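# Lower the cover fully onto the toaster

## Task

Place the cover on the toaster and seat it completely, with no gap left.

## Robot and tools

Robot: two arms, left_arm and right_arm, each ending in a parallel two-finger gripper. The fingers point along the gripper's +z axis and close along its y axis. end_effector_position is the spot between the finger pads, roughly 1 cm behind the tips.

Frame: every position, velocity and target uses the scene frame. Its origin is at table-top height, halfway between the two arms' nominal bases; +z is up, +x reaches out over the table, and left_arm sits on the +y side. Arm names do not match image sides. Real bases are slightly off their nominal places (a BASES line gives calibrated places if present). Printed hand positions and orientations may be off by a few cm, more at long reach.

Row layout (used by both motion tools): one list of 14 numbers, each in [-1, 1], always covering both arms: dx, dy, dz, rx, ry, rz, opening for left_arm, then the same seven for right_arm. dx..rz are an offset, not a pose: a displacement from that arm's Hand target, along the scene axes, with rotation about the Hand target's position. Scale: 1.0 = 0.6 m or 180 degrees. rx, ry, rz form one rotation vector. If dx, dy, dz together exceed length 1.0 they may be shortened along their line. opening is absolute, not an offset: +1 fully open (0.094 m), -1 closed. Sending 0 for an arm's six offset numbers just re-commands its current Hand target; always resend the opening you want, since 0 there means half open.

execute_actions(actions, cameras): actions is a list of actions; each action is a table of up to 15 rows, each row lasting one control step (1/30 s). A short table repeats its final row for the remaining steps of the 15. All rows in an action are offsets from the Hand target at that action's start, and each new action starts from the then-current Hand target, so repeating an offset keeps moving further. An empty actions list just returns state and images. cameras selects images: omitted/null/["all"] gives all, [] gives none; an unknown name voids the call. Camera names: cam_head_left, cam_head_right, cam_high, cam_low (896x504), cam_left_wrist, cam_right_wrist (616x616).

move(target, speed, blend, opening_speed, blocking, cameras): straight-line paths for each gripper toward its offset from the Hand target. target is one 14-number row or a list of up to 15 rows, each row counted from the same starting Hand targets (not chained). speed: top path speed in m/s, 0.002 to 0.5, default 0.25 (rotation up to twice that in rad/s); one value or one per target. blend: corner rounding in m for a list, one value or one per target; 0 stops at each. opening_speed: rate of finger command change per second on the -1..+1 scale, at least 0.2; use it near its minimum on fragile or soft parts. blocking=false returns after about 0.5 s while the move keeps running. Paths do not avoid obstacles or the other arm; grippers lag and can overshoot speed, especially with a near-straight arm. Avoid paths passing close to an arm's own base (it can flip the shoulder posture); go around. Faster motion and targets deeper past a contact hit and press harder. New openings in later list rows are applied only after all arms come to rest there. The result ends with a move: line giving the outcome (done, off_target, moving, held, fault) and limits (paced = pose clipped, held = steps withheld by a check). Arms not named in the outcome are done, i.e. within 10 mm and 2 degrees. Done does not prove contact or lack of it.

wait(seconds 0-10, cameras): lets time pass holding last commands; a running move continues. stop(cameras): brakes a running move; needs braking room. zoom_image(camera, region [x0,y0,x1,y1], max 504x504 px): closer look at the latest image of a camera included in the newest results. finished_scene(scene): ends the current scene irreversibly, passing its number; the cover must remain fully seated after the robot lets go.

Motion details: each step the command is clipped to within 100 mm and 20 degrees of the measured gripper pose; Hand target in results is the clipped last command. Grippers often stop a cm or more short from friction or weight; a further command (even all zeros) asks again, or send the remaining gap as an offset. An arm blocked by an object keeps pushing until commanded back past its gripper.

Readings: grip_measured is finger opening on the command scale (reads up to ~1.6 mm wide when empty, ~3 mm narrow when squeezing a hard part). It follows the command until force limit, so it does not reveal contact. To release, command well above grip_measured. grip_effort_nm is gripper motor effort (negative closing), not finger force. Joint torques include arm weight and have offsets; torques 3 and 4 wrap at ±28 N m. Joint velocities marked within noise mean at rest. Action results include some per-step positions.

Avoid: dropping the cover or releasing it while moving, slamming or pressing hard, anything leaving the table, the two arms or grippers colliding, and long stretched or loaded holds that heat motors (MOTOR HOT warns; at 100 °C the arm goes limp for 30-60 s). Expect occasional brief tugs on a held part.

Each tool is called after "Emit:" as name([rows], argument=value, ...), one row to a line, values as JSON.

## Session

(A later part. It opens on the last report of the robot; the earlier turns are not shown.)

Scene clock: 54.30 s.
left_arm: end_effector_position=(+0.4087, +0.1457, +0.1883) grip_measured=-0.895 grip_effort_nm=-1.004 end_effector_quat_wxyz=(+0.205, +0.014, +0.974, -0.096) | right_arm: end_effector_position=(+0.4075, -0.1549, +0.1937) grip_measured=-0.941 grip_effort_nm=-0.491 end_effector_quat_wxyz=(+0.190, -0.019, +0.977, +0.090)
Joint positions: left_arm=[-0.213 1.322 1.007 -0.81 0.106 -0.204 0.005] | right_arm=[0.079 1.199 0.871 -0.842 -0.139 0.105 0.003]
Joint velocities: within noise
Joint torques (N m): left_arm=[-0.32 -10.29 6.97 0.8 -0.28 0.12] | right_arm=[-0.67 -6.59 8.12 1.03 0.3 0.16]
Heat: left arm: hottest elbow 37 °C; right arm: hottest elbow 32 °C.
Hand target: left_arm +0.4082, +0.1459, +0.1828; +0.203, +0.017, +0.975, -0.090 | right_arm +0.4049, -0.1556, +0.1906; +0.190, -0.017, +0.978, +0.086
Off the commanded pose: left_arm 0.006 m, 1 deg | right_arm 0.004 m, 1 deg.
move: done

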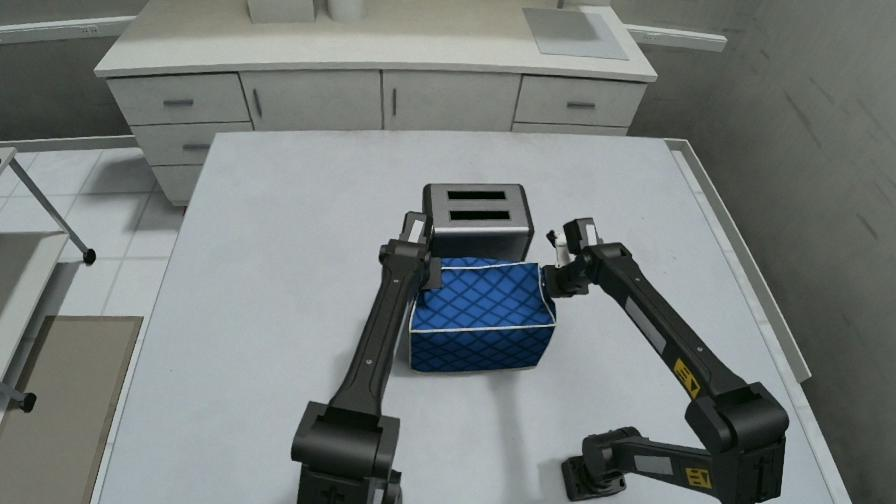

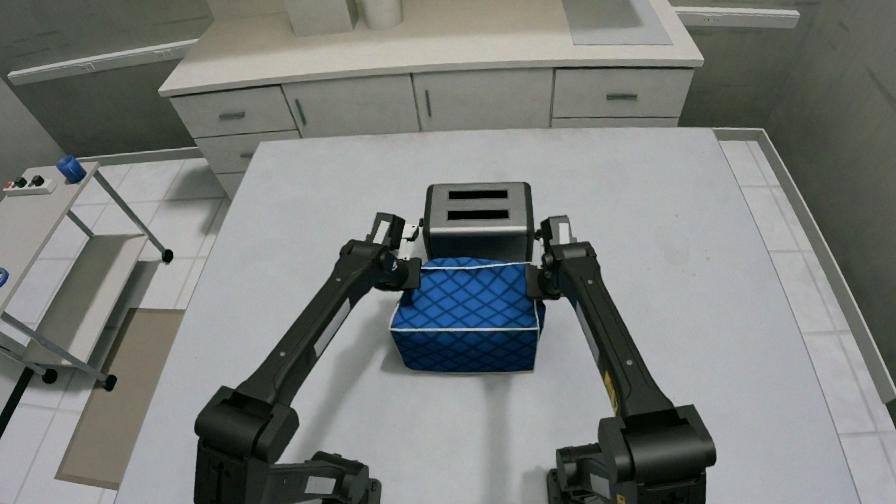

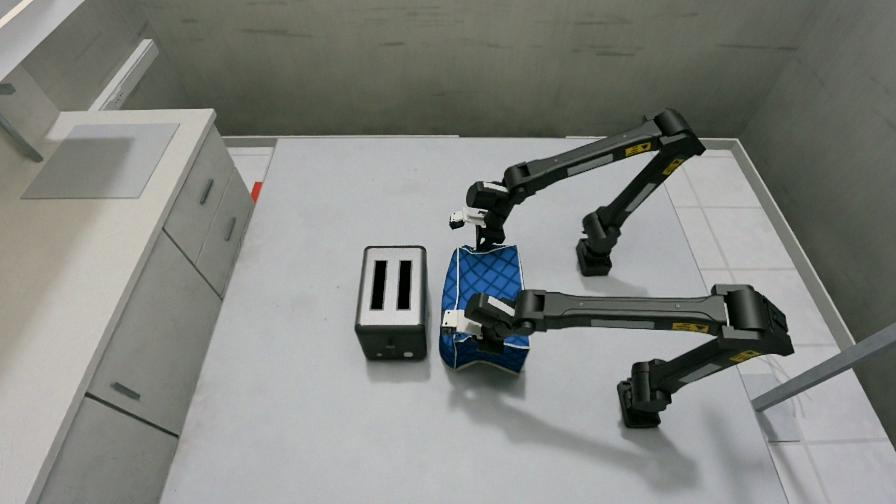

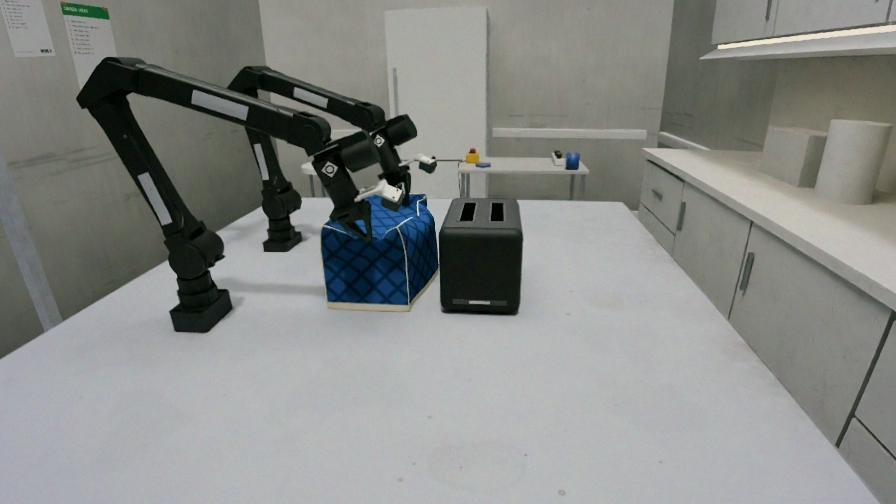

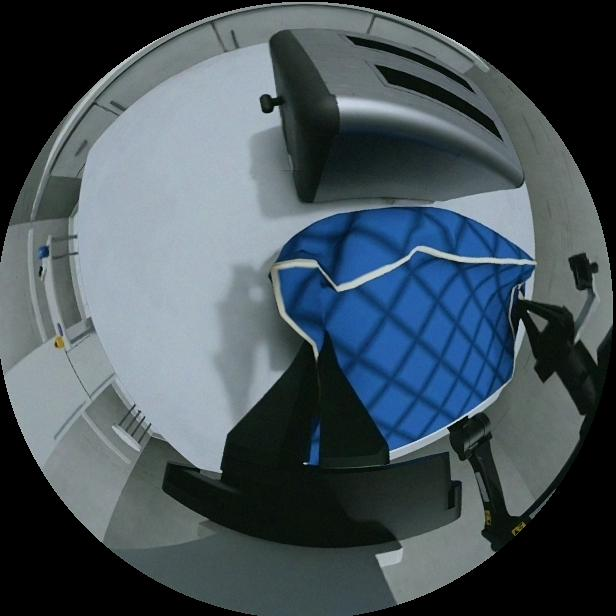

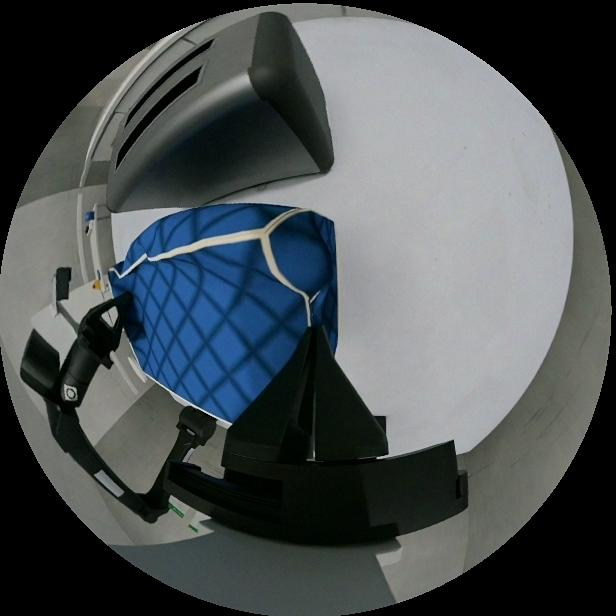

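Emit:
move([
  [0,0,0,0,0,0,0.2,0,0,0,0,0,0,0.2],
  [0,0.01,0.085,0,0,0,0.2,0,-0.01,0.08,0,0,0,0.2],
], opening_speed=1.5, speed=0.1)

Emit:
zoom_image(camera="cam_high", region=[400, 200, 560, 400])

Emit:
zoom_image(camera="cam_low", region=[280, 100, 460, 330])

Scene clock: 61.93 s.
left_arm: end_effector_position=(+0.3938, +0.1499, +0.2036) grip_measured=+0.198 grip_effort_nm=0.105 end_effector_quat_wxyz=(+0.174, +0.016, +0.981, -0.085) | right_arm: end_effector_position=(+0.3884, -0.1597, +0.2099) grip_measured=+0.198 grip_effort_nm=0.105 end_effector_quat_wxyz=(+0.161, -0.014, +0.983, +0.083)
Joint positions: left_arm=[-0.213 1.304 1.05 -0.938 0.099 -0.195 0.056] | right_arm=[0.075 1.163 0.903 -0.97 -0.132 0.106 0.056]
Joint velocities: within noise
Joint torques (N m): left_arm=[0.56 -12.4 10.91 0.13 0.14 0.18] | right_arm=[-1.85 -6.77 14.05 0.44 -0.19 -0.02]
Heat: left arm: hottest elbow 37 °C; right arm: hottest elbow 32 °C.
Hand target: left_arm +0.4081, +0.1518, +0.2338; +0.203, +0.017, +0.975, -0.090 | right_arm +0.4048, -0.1616, +0.2386; +0.190, -0.017, +0.978, +0.086
Off the commanded pose: left_arm 0.033 m, 3 deg | right_arm 0.033 m, 3 deg.
move: off_target (left_arm, right_arm)

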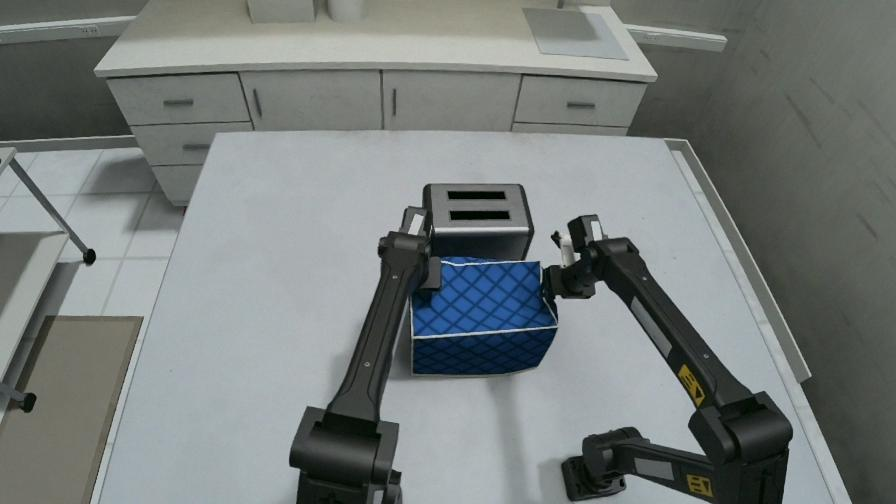

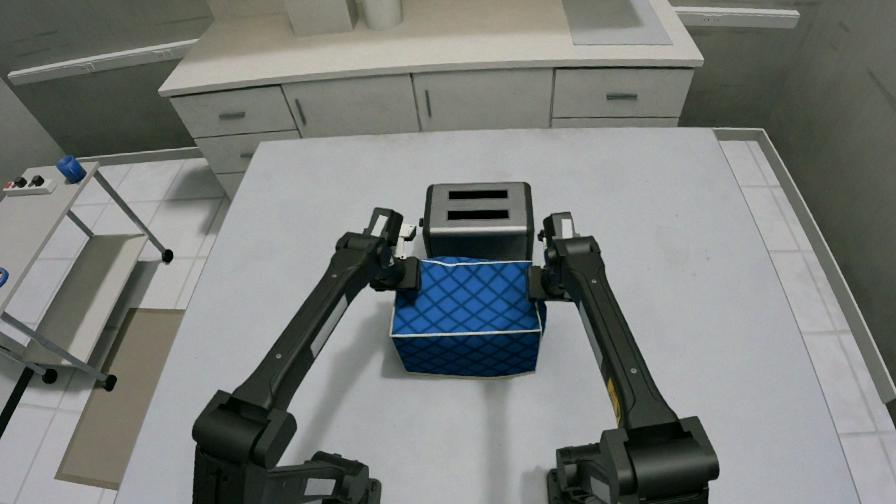

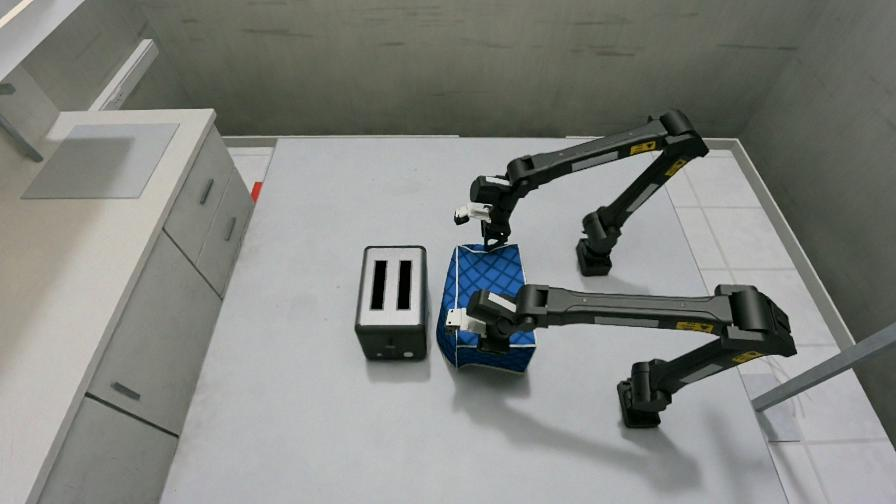

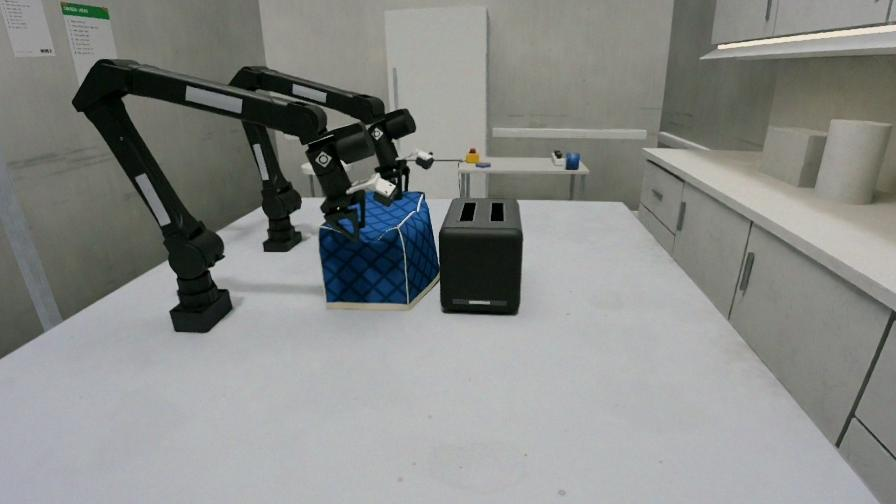

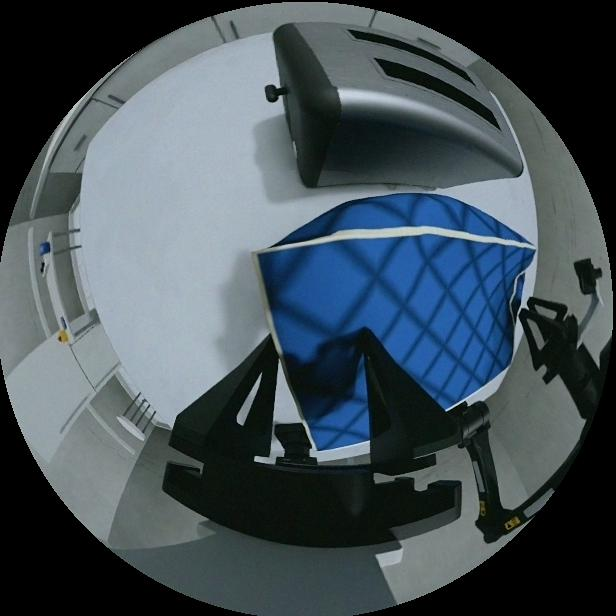

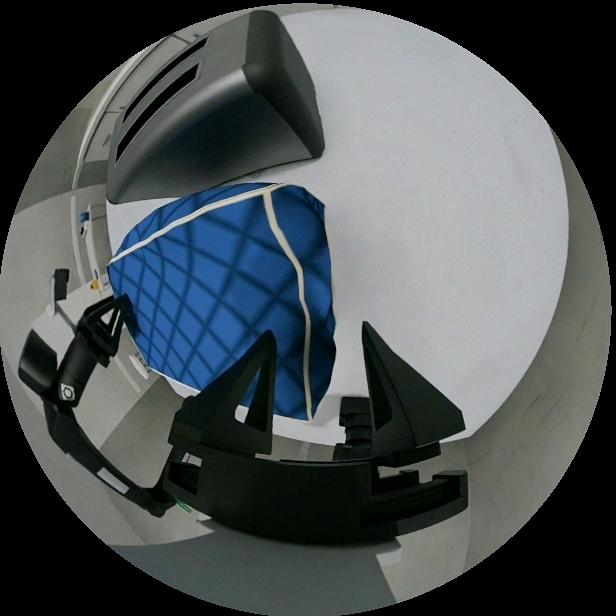

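Scaled by 2.520.

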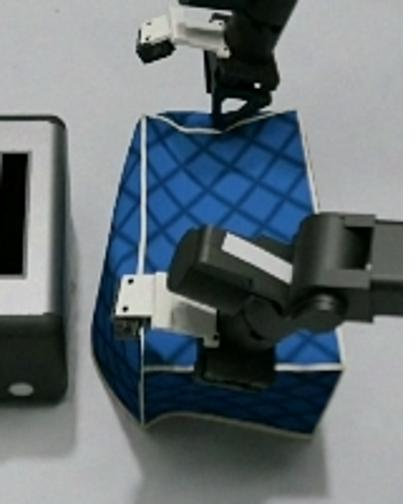

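Scaled by 2.191.

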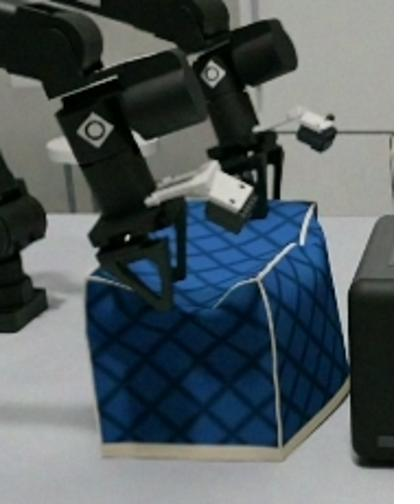

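Emit:
move(target=[0.02,0,0.06,0,0,0,0.2,0.02,-0.0,0.05,0,0,0,0.2], speed=0.15)

Emit:
zoom_image(camera="cam_high", region=[400, 200, 560, 400])

Emit:
zoom_image(camera="cam_low", region=[280, 100, 460, 330])

Emit:
zoom_image(camera="cam_head_right", region=[360, 150, 580, 390])

Scene clock: 67.00 s.
left_arm: end_effector_position=(+0.4060, +0.1480, +0.2467) grip_measured=+0.198 grip_effort_nm=0.105 end_effector_quat_wxyz=(+0.183, +0.018, +0.979, -0.087) | right_arm: end_effector_position=(+0.4002, -0.1589, +0.2462) grip_measured=+0.198 grip_effort_nm=0.115 end_effector_quat_wxyz=(+0.170, -0.014, +0.982, +0.085)
Joint positions: left_arm=[-0.211 1.304 1.161 -1.032 0.102 -0.189 0.056] | right_arm=[0.073 1.163 0.996 -1.045 -0.134 0.106 0.056]
Joint velocities: within noise
Joint torques (N m): left_arm=[1.14 -11.28 11.29 0.32 0.17 0.17] | right_arm=[-2.02 -5.54 14.46 0.44 -0.19 -0.06]
Heat: left arm: hottest elbow 38 °C; right arm: hottest elbow 33 °C.
Hand target: left_arm +0.4201, +0.1518, +0.2699; +0.203, +0.017, +0.975, -0.090 | right_arm +0.4169, -0.1617, +0.2686; +0.190, -0.017, +0.978, +0.086
Off the commanded pose: left_arm 0.027 m, 2 deg | right_arm 0.028 m, 2 deg.
move: off_target (left_arm, right_arm)

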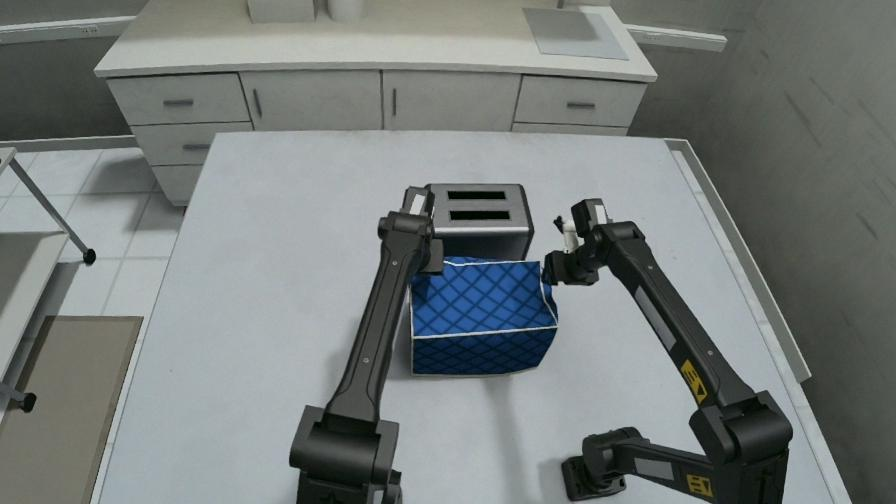

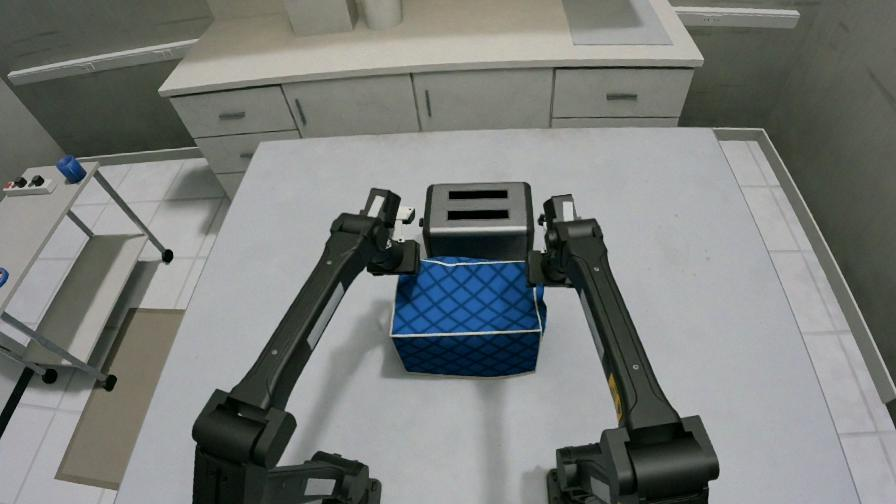

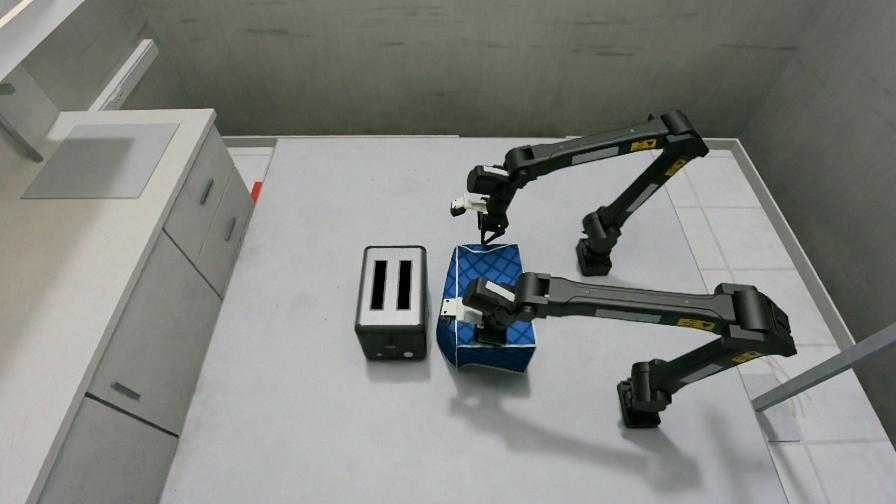

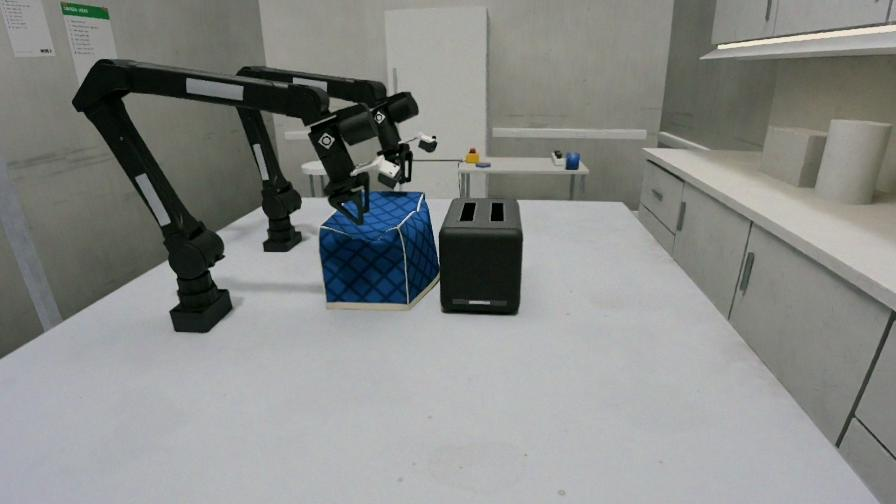

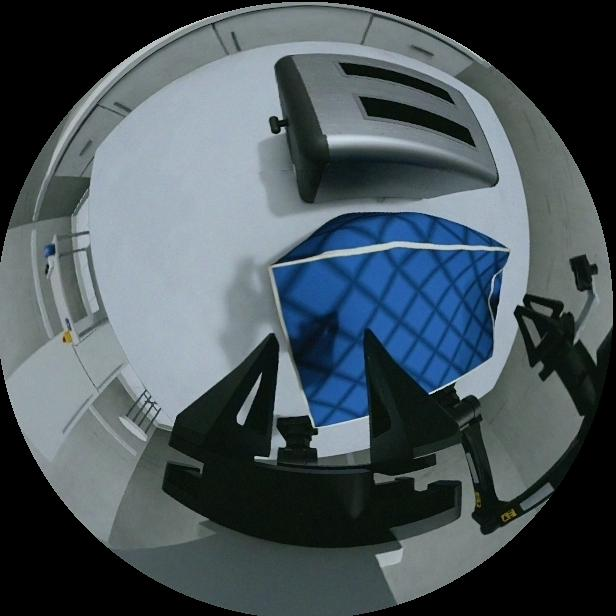

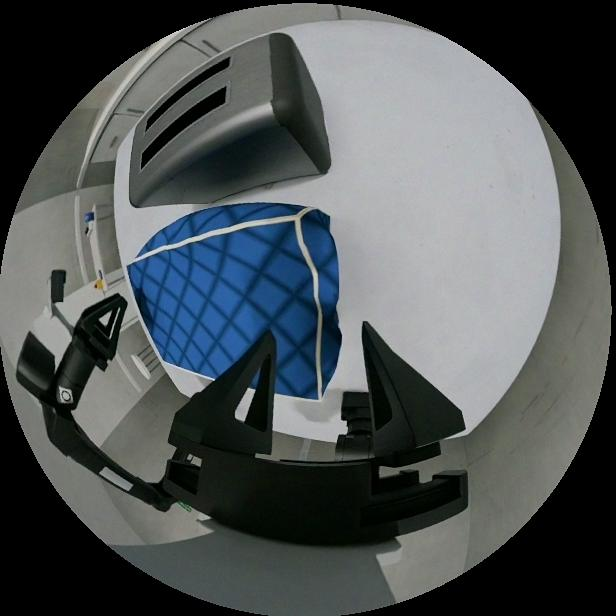

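Scaled by 2.520.

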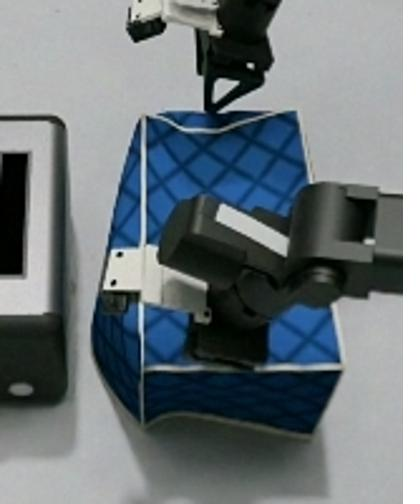

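Scaled by 2.191.

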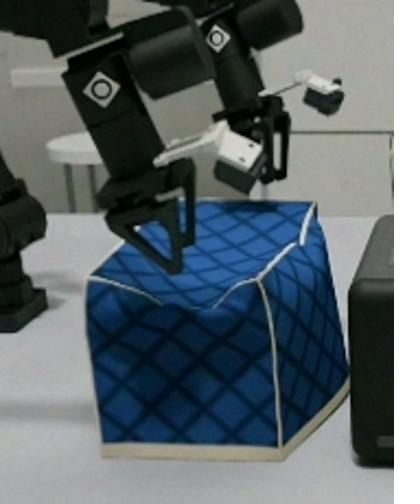

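Scaled by 2.100.

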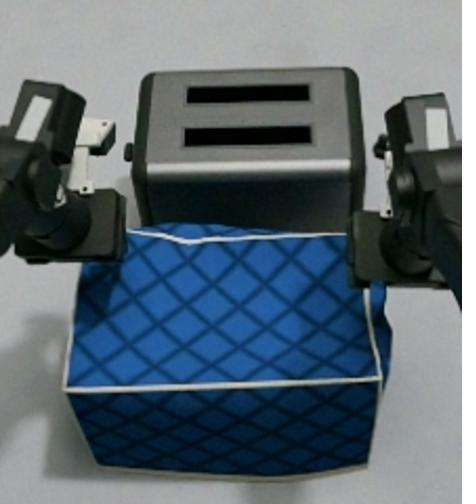

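Emit:
move(target=[-0.013,0.006,-0.133,0,0,0,0.2,-0.012,0,-0.119,0,0,0,0.2], speed=0.1, cameras=["cam_low","cam_high","cam_left_wrist","cam_right_wrist"])

Emit:
zoom_image(camera="cam_low", region=[280, 100, 460, 330])

Scene clock: 74.80 s.
left_arm: end_effector_position=(+0.4052, +0.1503, +0.1935) grip_measured=+0.198 grip_effort_nm=0.110 end_effector_quat_wxyz=(+0.200, +0.019, +0.975, -0.091) | right_arm: end_effector_position=(+0.4088, -0.1581, +0.2071) grip_measured=+0.198 grip_effort_nm=0.120 end_effector_quat_wxyz=(+0.197, -0.016, +0.976, +0.087)
Joint positions: left_arm=[-0.205 1.313 1.017 -0.843 0.105 -0.185 0.056] | right_arm=[0.073 1.182 0.892 -0.868 -0.134 0.106 0.056]
Joint velocities: within noise
Joint torques (N m): left_arm=[1.44 -9.88 7.72 1.22 0.15 0.18] | right_arm=[-1.85 -5.13 8.47 1.14 -0.18 -0.03]
Heat: left arm: hottest elbow 38 °C; right arm: hottest elbow 33 °C.
Hand target: left_arm +0.4123, +0.1554, +0.1899; +0.203, +0.017, +0.975, -0.090 | right_arm +0.4097, -0.1617, +0.1973; +0.190, -0.017, +0.978, +0.086
Off the commanded pose: left_arm 0.009 m, 0 deg | right_arm 0.011 m, 1 deg.
move: off_target (right_arm)
Images, in order (width x height): cam_high 896x504, cam_low 896x504, cam_left_wrist 616x616, cam_right_wrist 616x616.

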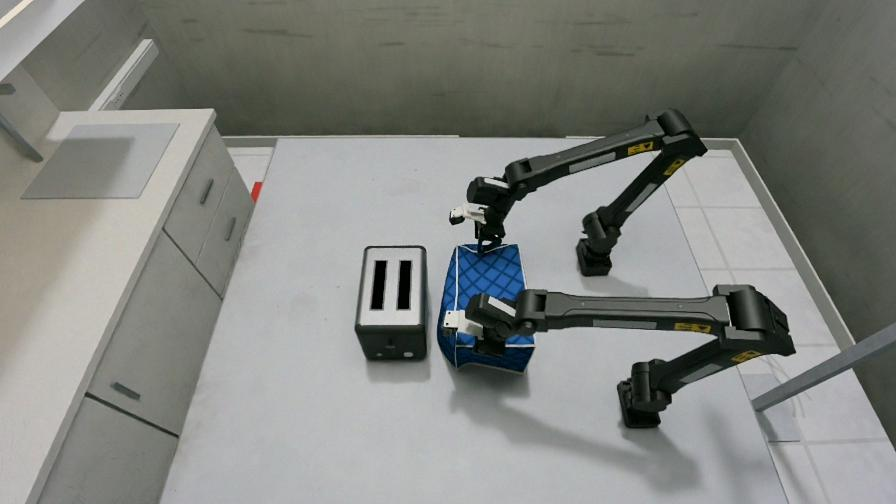

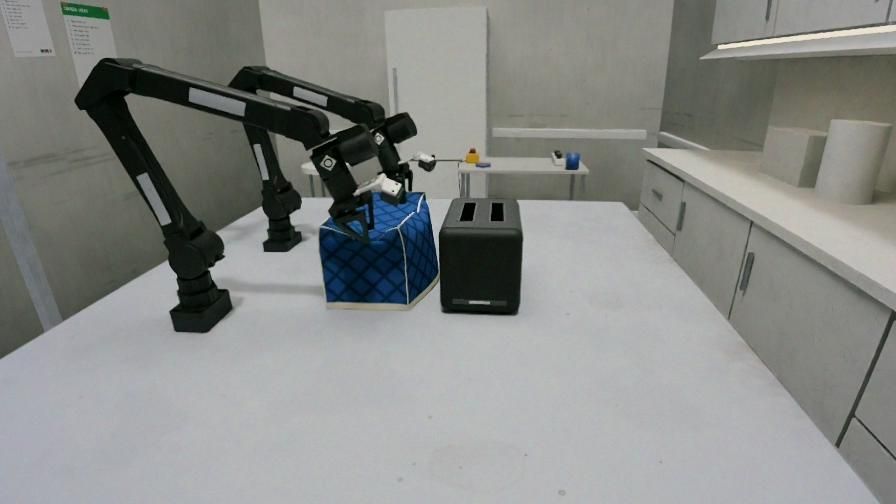

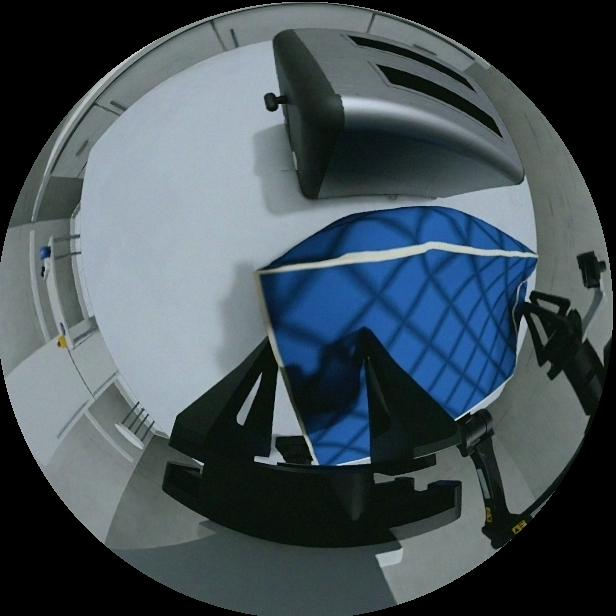

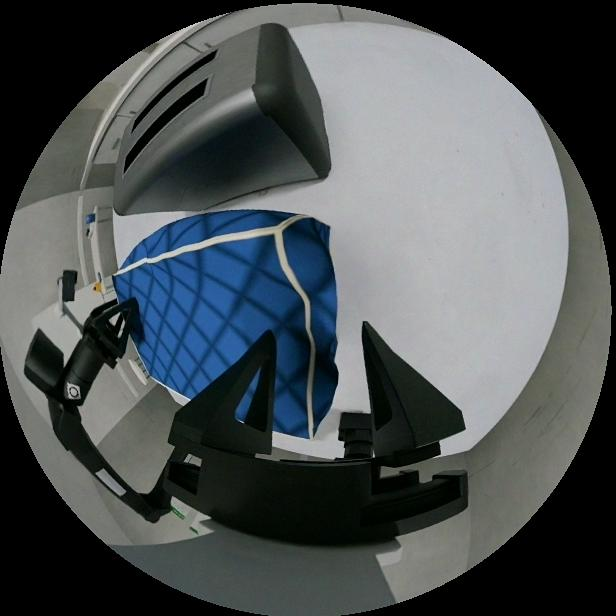

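Scaled by 2.191.

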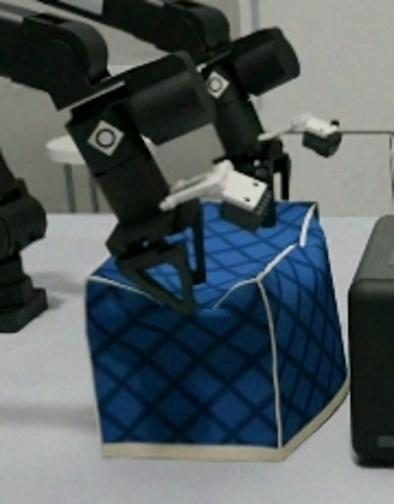

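Emit:
move([
  [0,0.012,0,0,0,0,0.2,0,0,0,0,0,0,0.2],
  [0,0.012,0,0,0,0,-0.95,0,0,0,0,0,0,-0.95],
  [-0.01,0.012,0.18,0,0,0,-0.95,-0.01,0,0.18,0,0,0,-0.95],
], opening_speed=0.7, speed=0.1)

Emit:
zoom_image(camera="cam_low", region=[280, 60, 460, 330])

Emit:
zoom_image(camera="cam_high", region=[380, 180, 560, 400])

Emit:
zoom_image(camera="cam_head_right", region=[350, 130, 590, 390])

Scene clock: 84.67 s.
left_arm: end_effector_position=(+0.3947, +0.1592, +0.2642) grip_measured=-0.905 grip_effort_nm=-1.023 end_effector_quat_wxyz=(+0.170, +0.017, +0.981, -0.088) | right_arm: end_effector_position=(+0.3909, -0.1601, +0.2743) grip_measured=-0.948 grip_effort_nm=-0.120 end_effector_quat_wxyz=(+0.160, -0.013, +0.984, +0.084)
Joint positions: left_arm=[-0.186 1.278 1.19 -1.114 0.116 -0.168 0.004] | right_arm=[0.073 1.141 1.058 -1.15 -0.134 0.106 0.002]
Joint velocities: within noise
Joint torques (N m): left_arm=[0.79 -12.51 11.48 0.2 -0.03 0.12] | right_arm=[-1.73 -6.77 14.69 0.4 -0.14 -0.03]
Heat: left arm: hottest elbow 38 °C; right arm: hottest elbow 33 °C.
Hand target: left_arm +0.4062, +0.1627, +0.2979; +0.203, +0.017, +0.975, -0.090 | right_arm +0.4037, -0.1617, +0.3052; +0.190, -0.017, +0.978, +0.086
Off the commanded pose: left_arm 0.036 m, 4 deg | right_arm 0.034 m, 4 deg.
move: off_target (left_arm, right_arm); target 2's new opening was sent with right_arm's hand 0.011 m and 1 deg from that target

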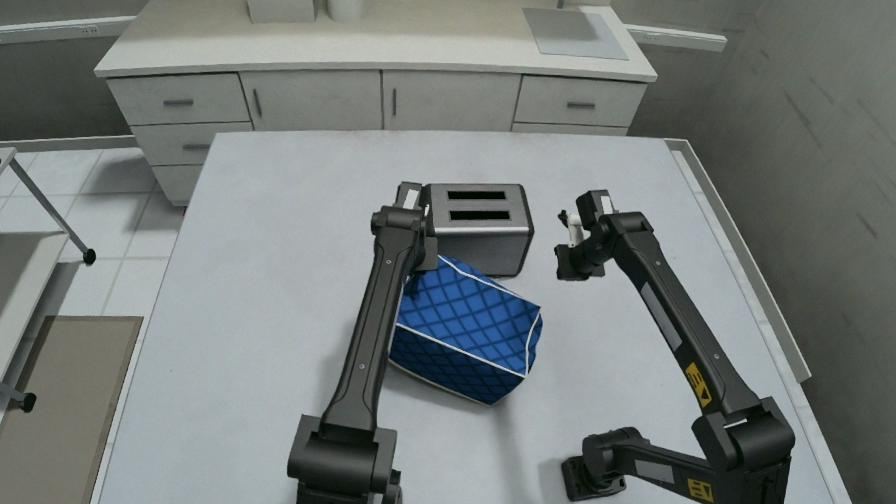

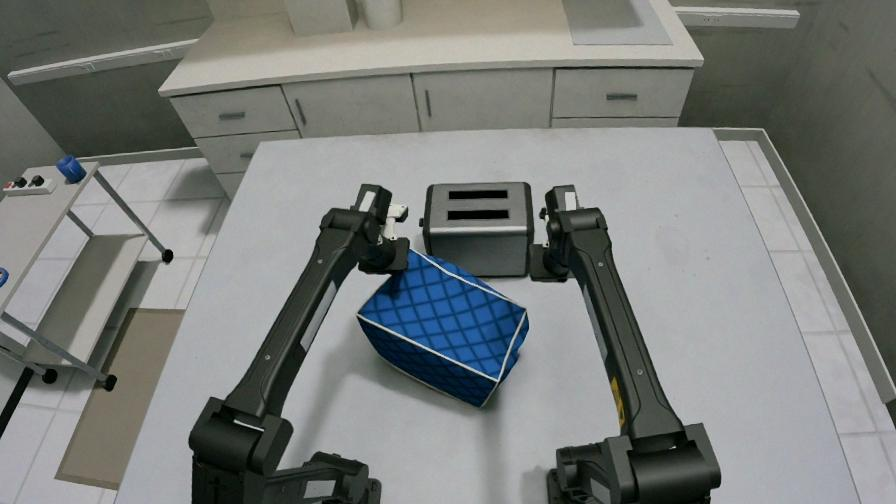

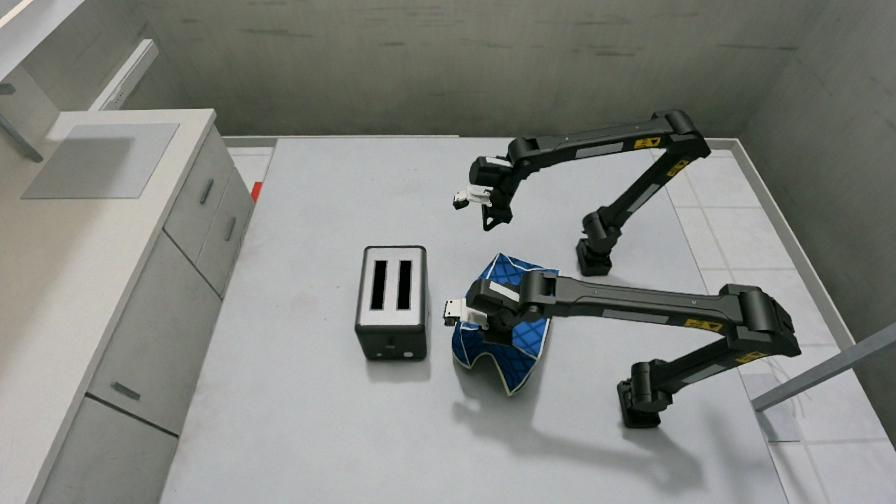

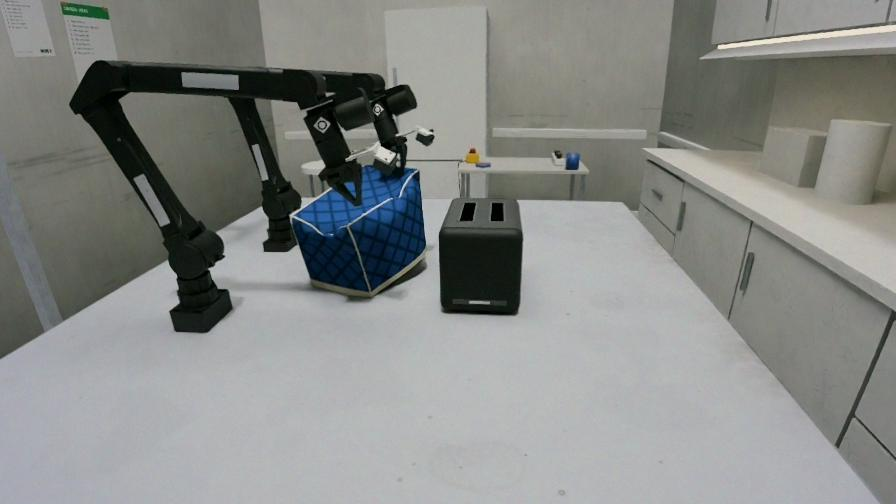

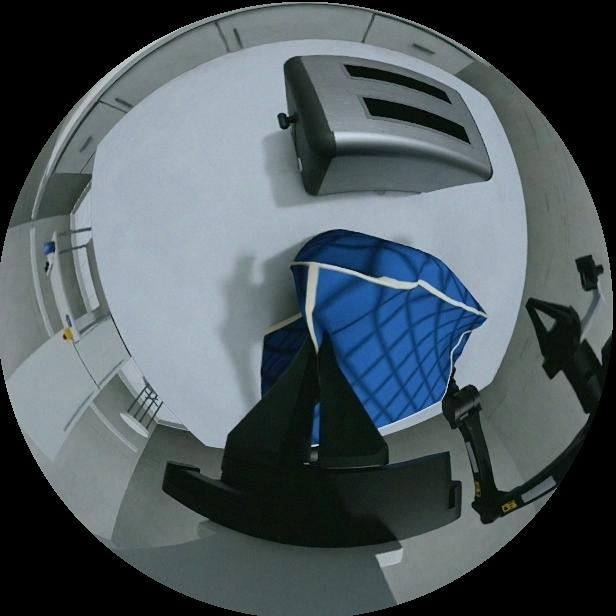

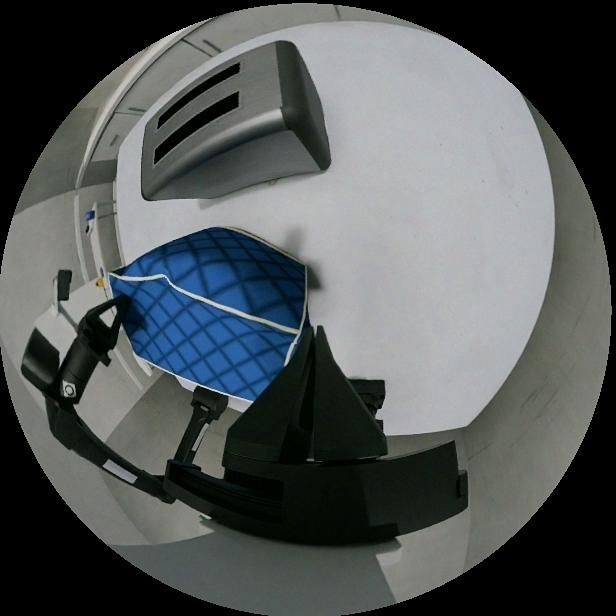

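Scaled by 1.867.

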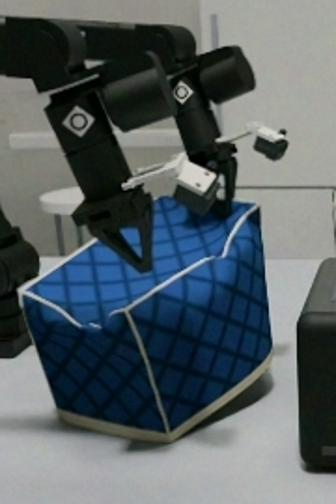

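Scaled by 2.291.

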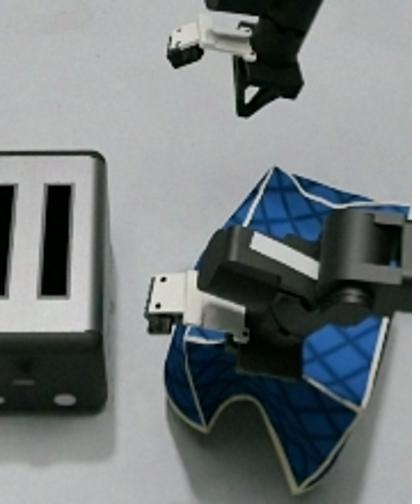

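Scaled by 1.938.

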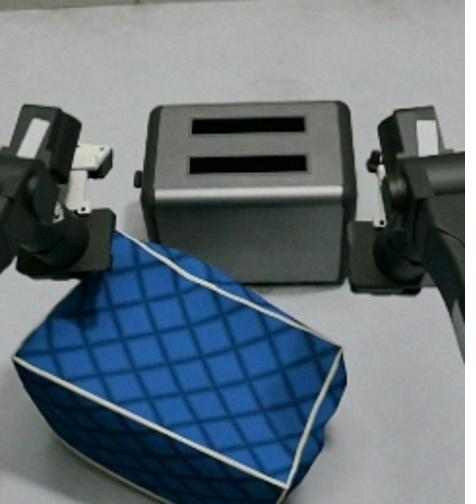

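Emit:
move([
  [0,0,0,0,0,0.15,-0.95,0,-0.15,0,0,0,0,-0.3],
], speed=0.2, cameras=["cam_low","cam_high","cam_head_right"])

Emit:
zoom_image(camera="cam_head_right", region=[350, 130, 590, 430])

Scene clock: 91.63 s.
left_arm: end_effector_position=(+0.3959, +0.1715, +0.2659) grip_measured=-0.906 grip_effort_nm=-1.033 end_effector_quat_wxyz=(+0.191, -0.211, +0.958, -0.026) | right_arm: end_effector_position=(+0.3894, -0.2458, +0.2812) grip_measured=-0.302 grip_effort_nm=0.110 end_effector_quat_wxyz=(+0.168, -0.011, +0.982, +0.090)
Joint positions: left_arm=[-0.25 1.274 1.19 -1.118 -0.12 -0.655 0.004] | right_arm=[-0.194 1.139 1.074 -1.197 -0.231 -0.144 0.033]
Joint velocities: within noise
Joint torques (N m): left_arm=[-1.26 -12.1 11.71 0.23 -0.29 -0.05] | right_arm=[-1.9 -5.36 14.72 0.4 -0.28 -0.07]
Heat: left arm: hottest elbow 40 °C; right arm: hottest elbow 34 °C.
Hand target: left_arm +0.4063, +0.1627, +0.2979; +0.218, -0.211, +0.952, -0.040 | right_arm +0.4037, -0.2517, +0.3052; +0.190, -0.016, +0.978, +0.086
Off the commanded pose: left_arm 0.035 m, 4 deg | right_arm 0.029 m, 3 deg.
move: off_target (left_arm, right_arm)
Images, in order (width x height): cam_head_right 896x504, cam_high 896x504, cam_low 896x504.

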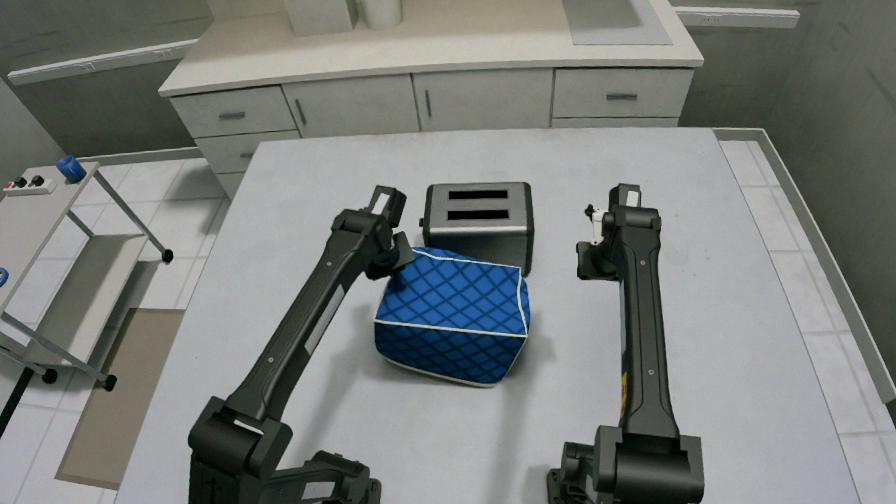

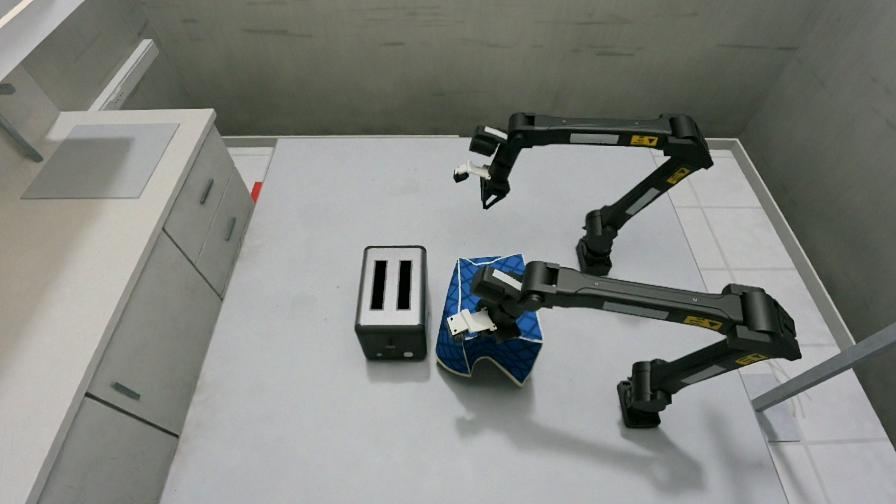

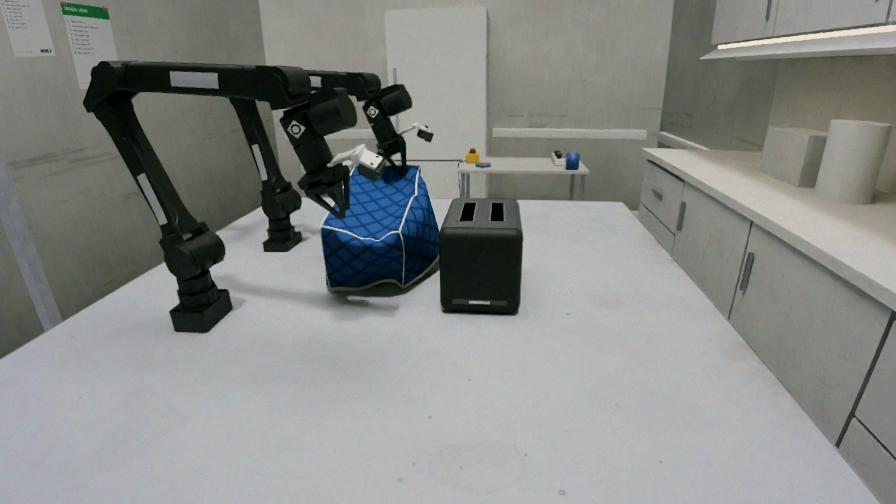

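Scaled by 1.680.

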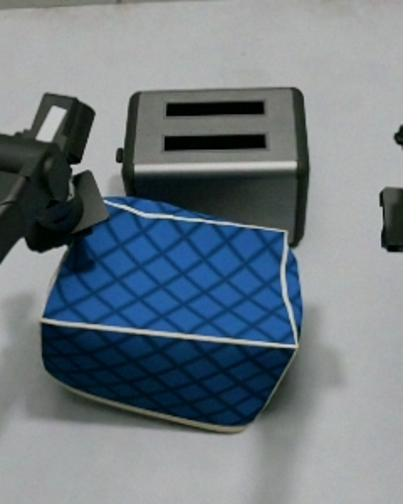

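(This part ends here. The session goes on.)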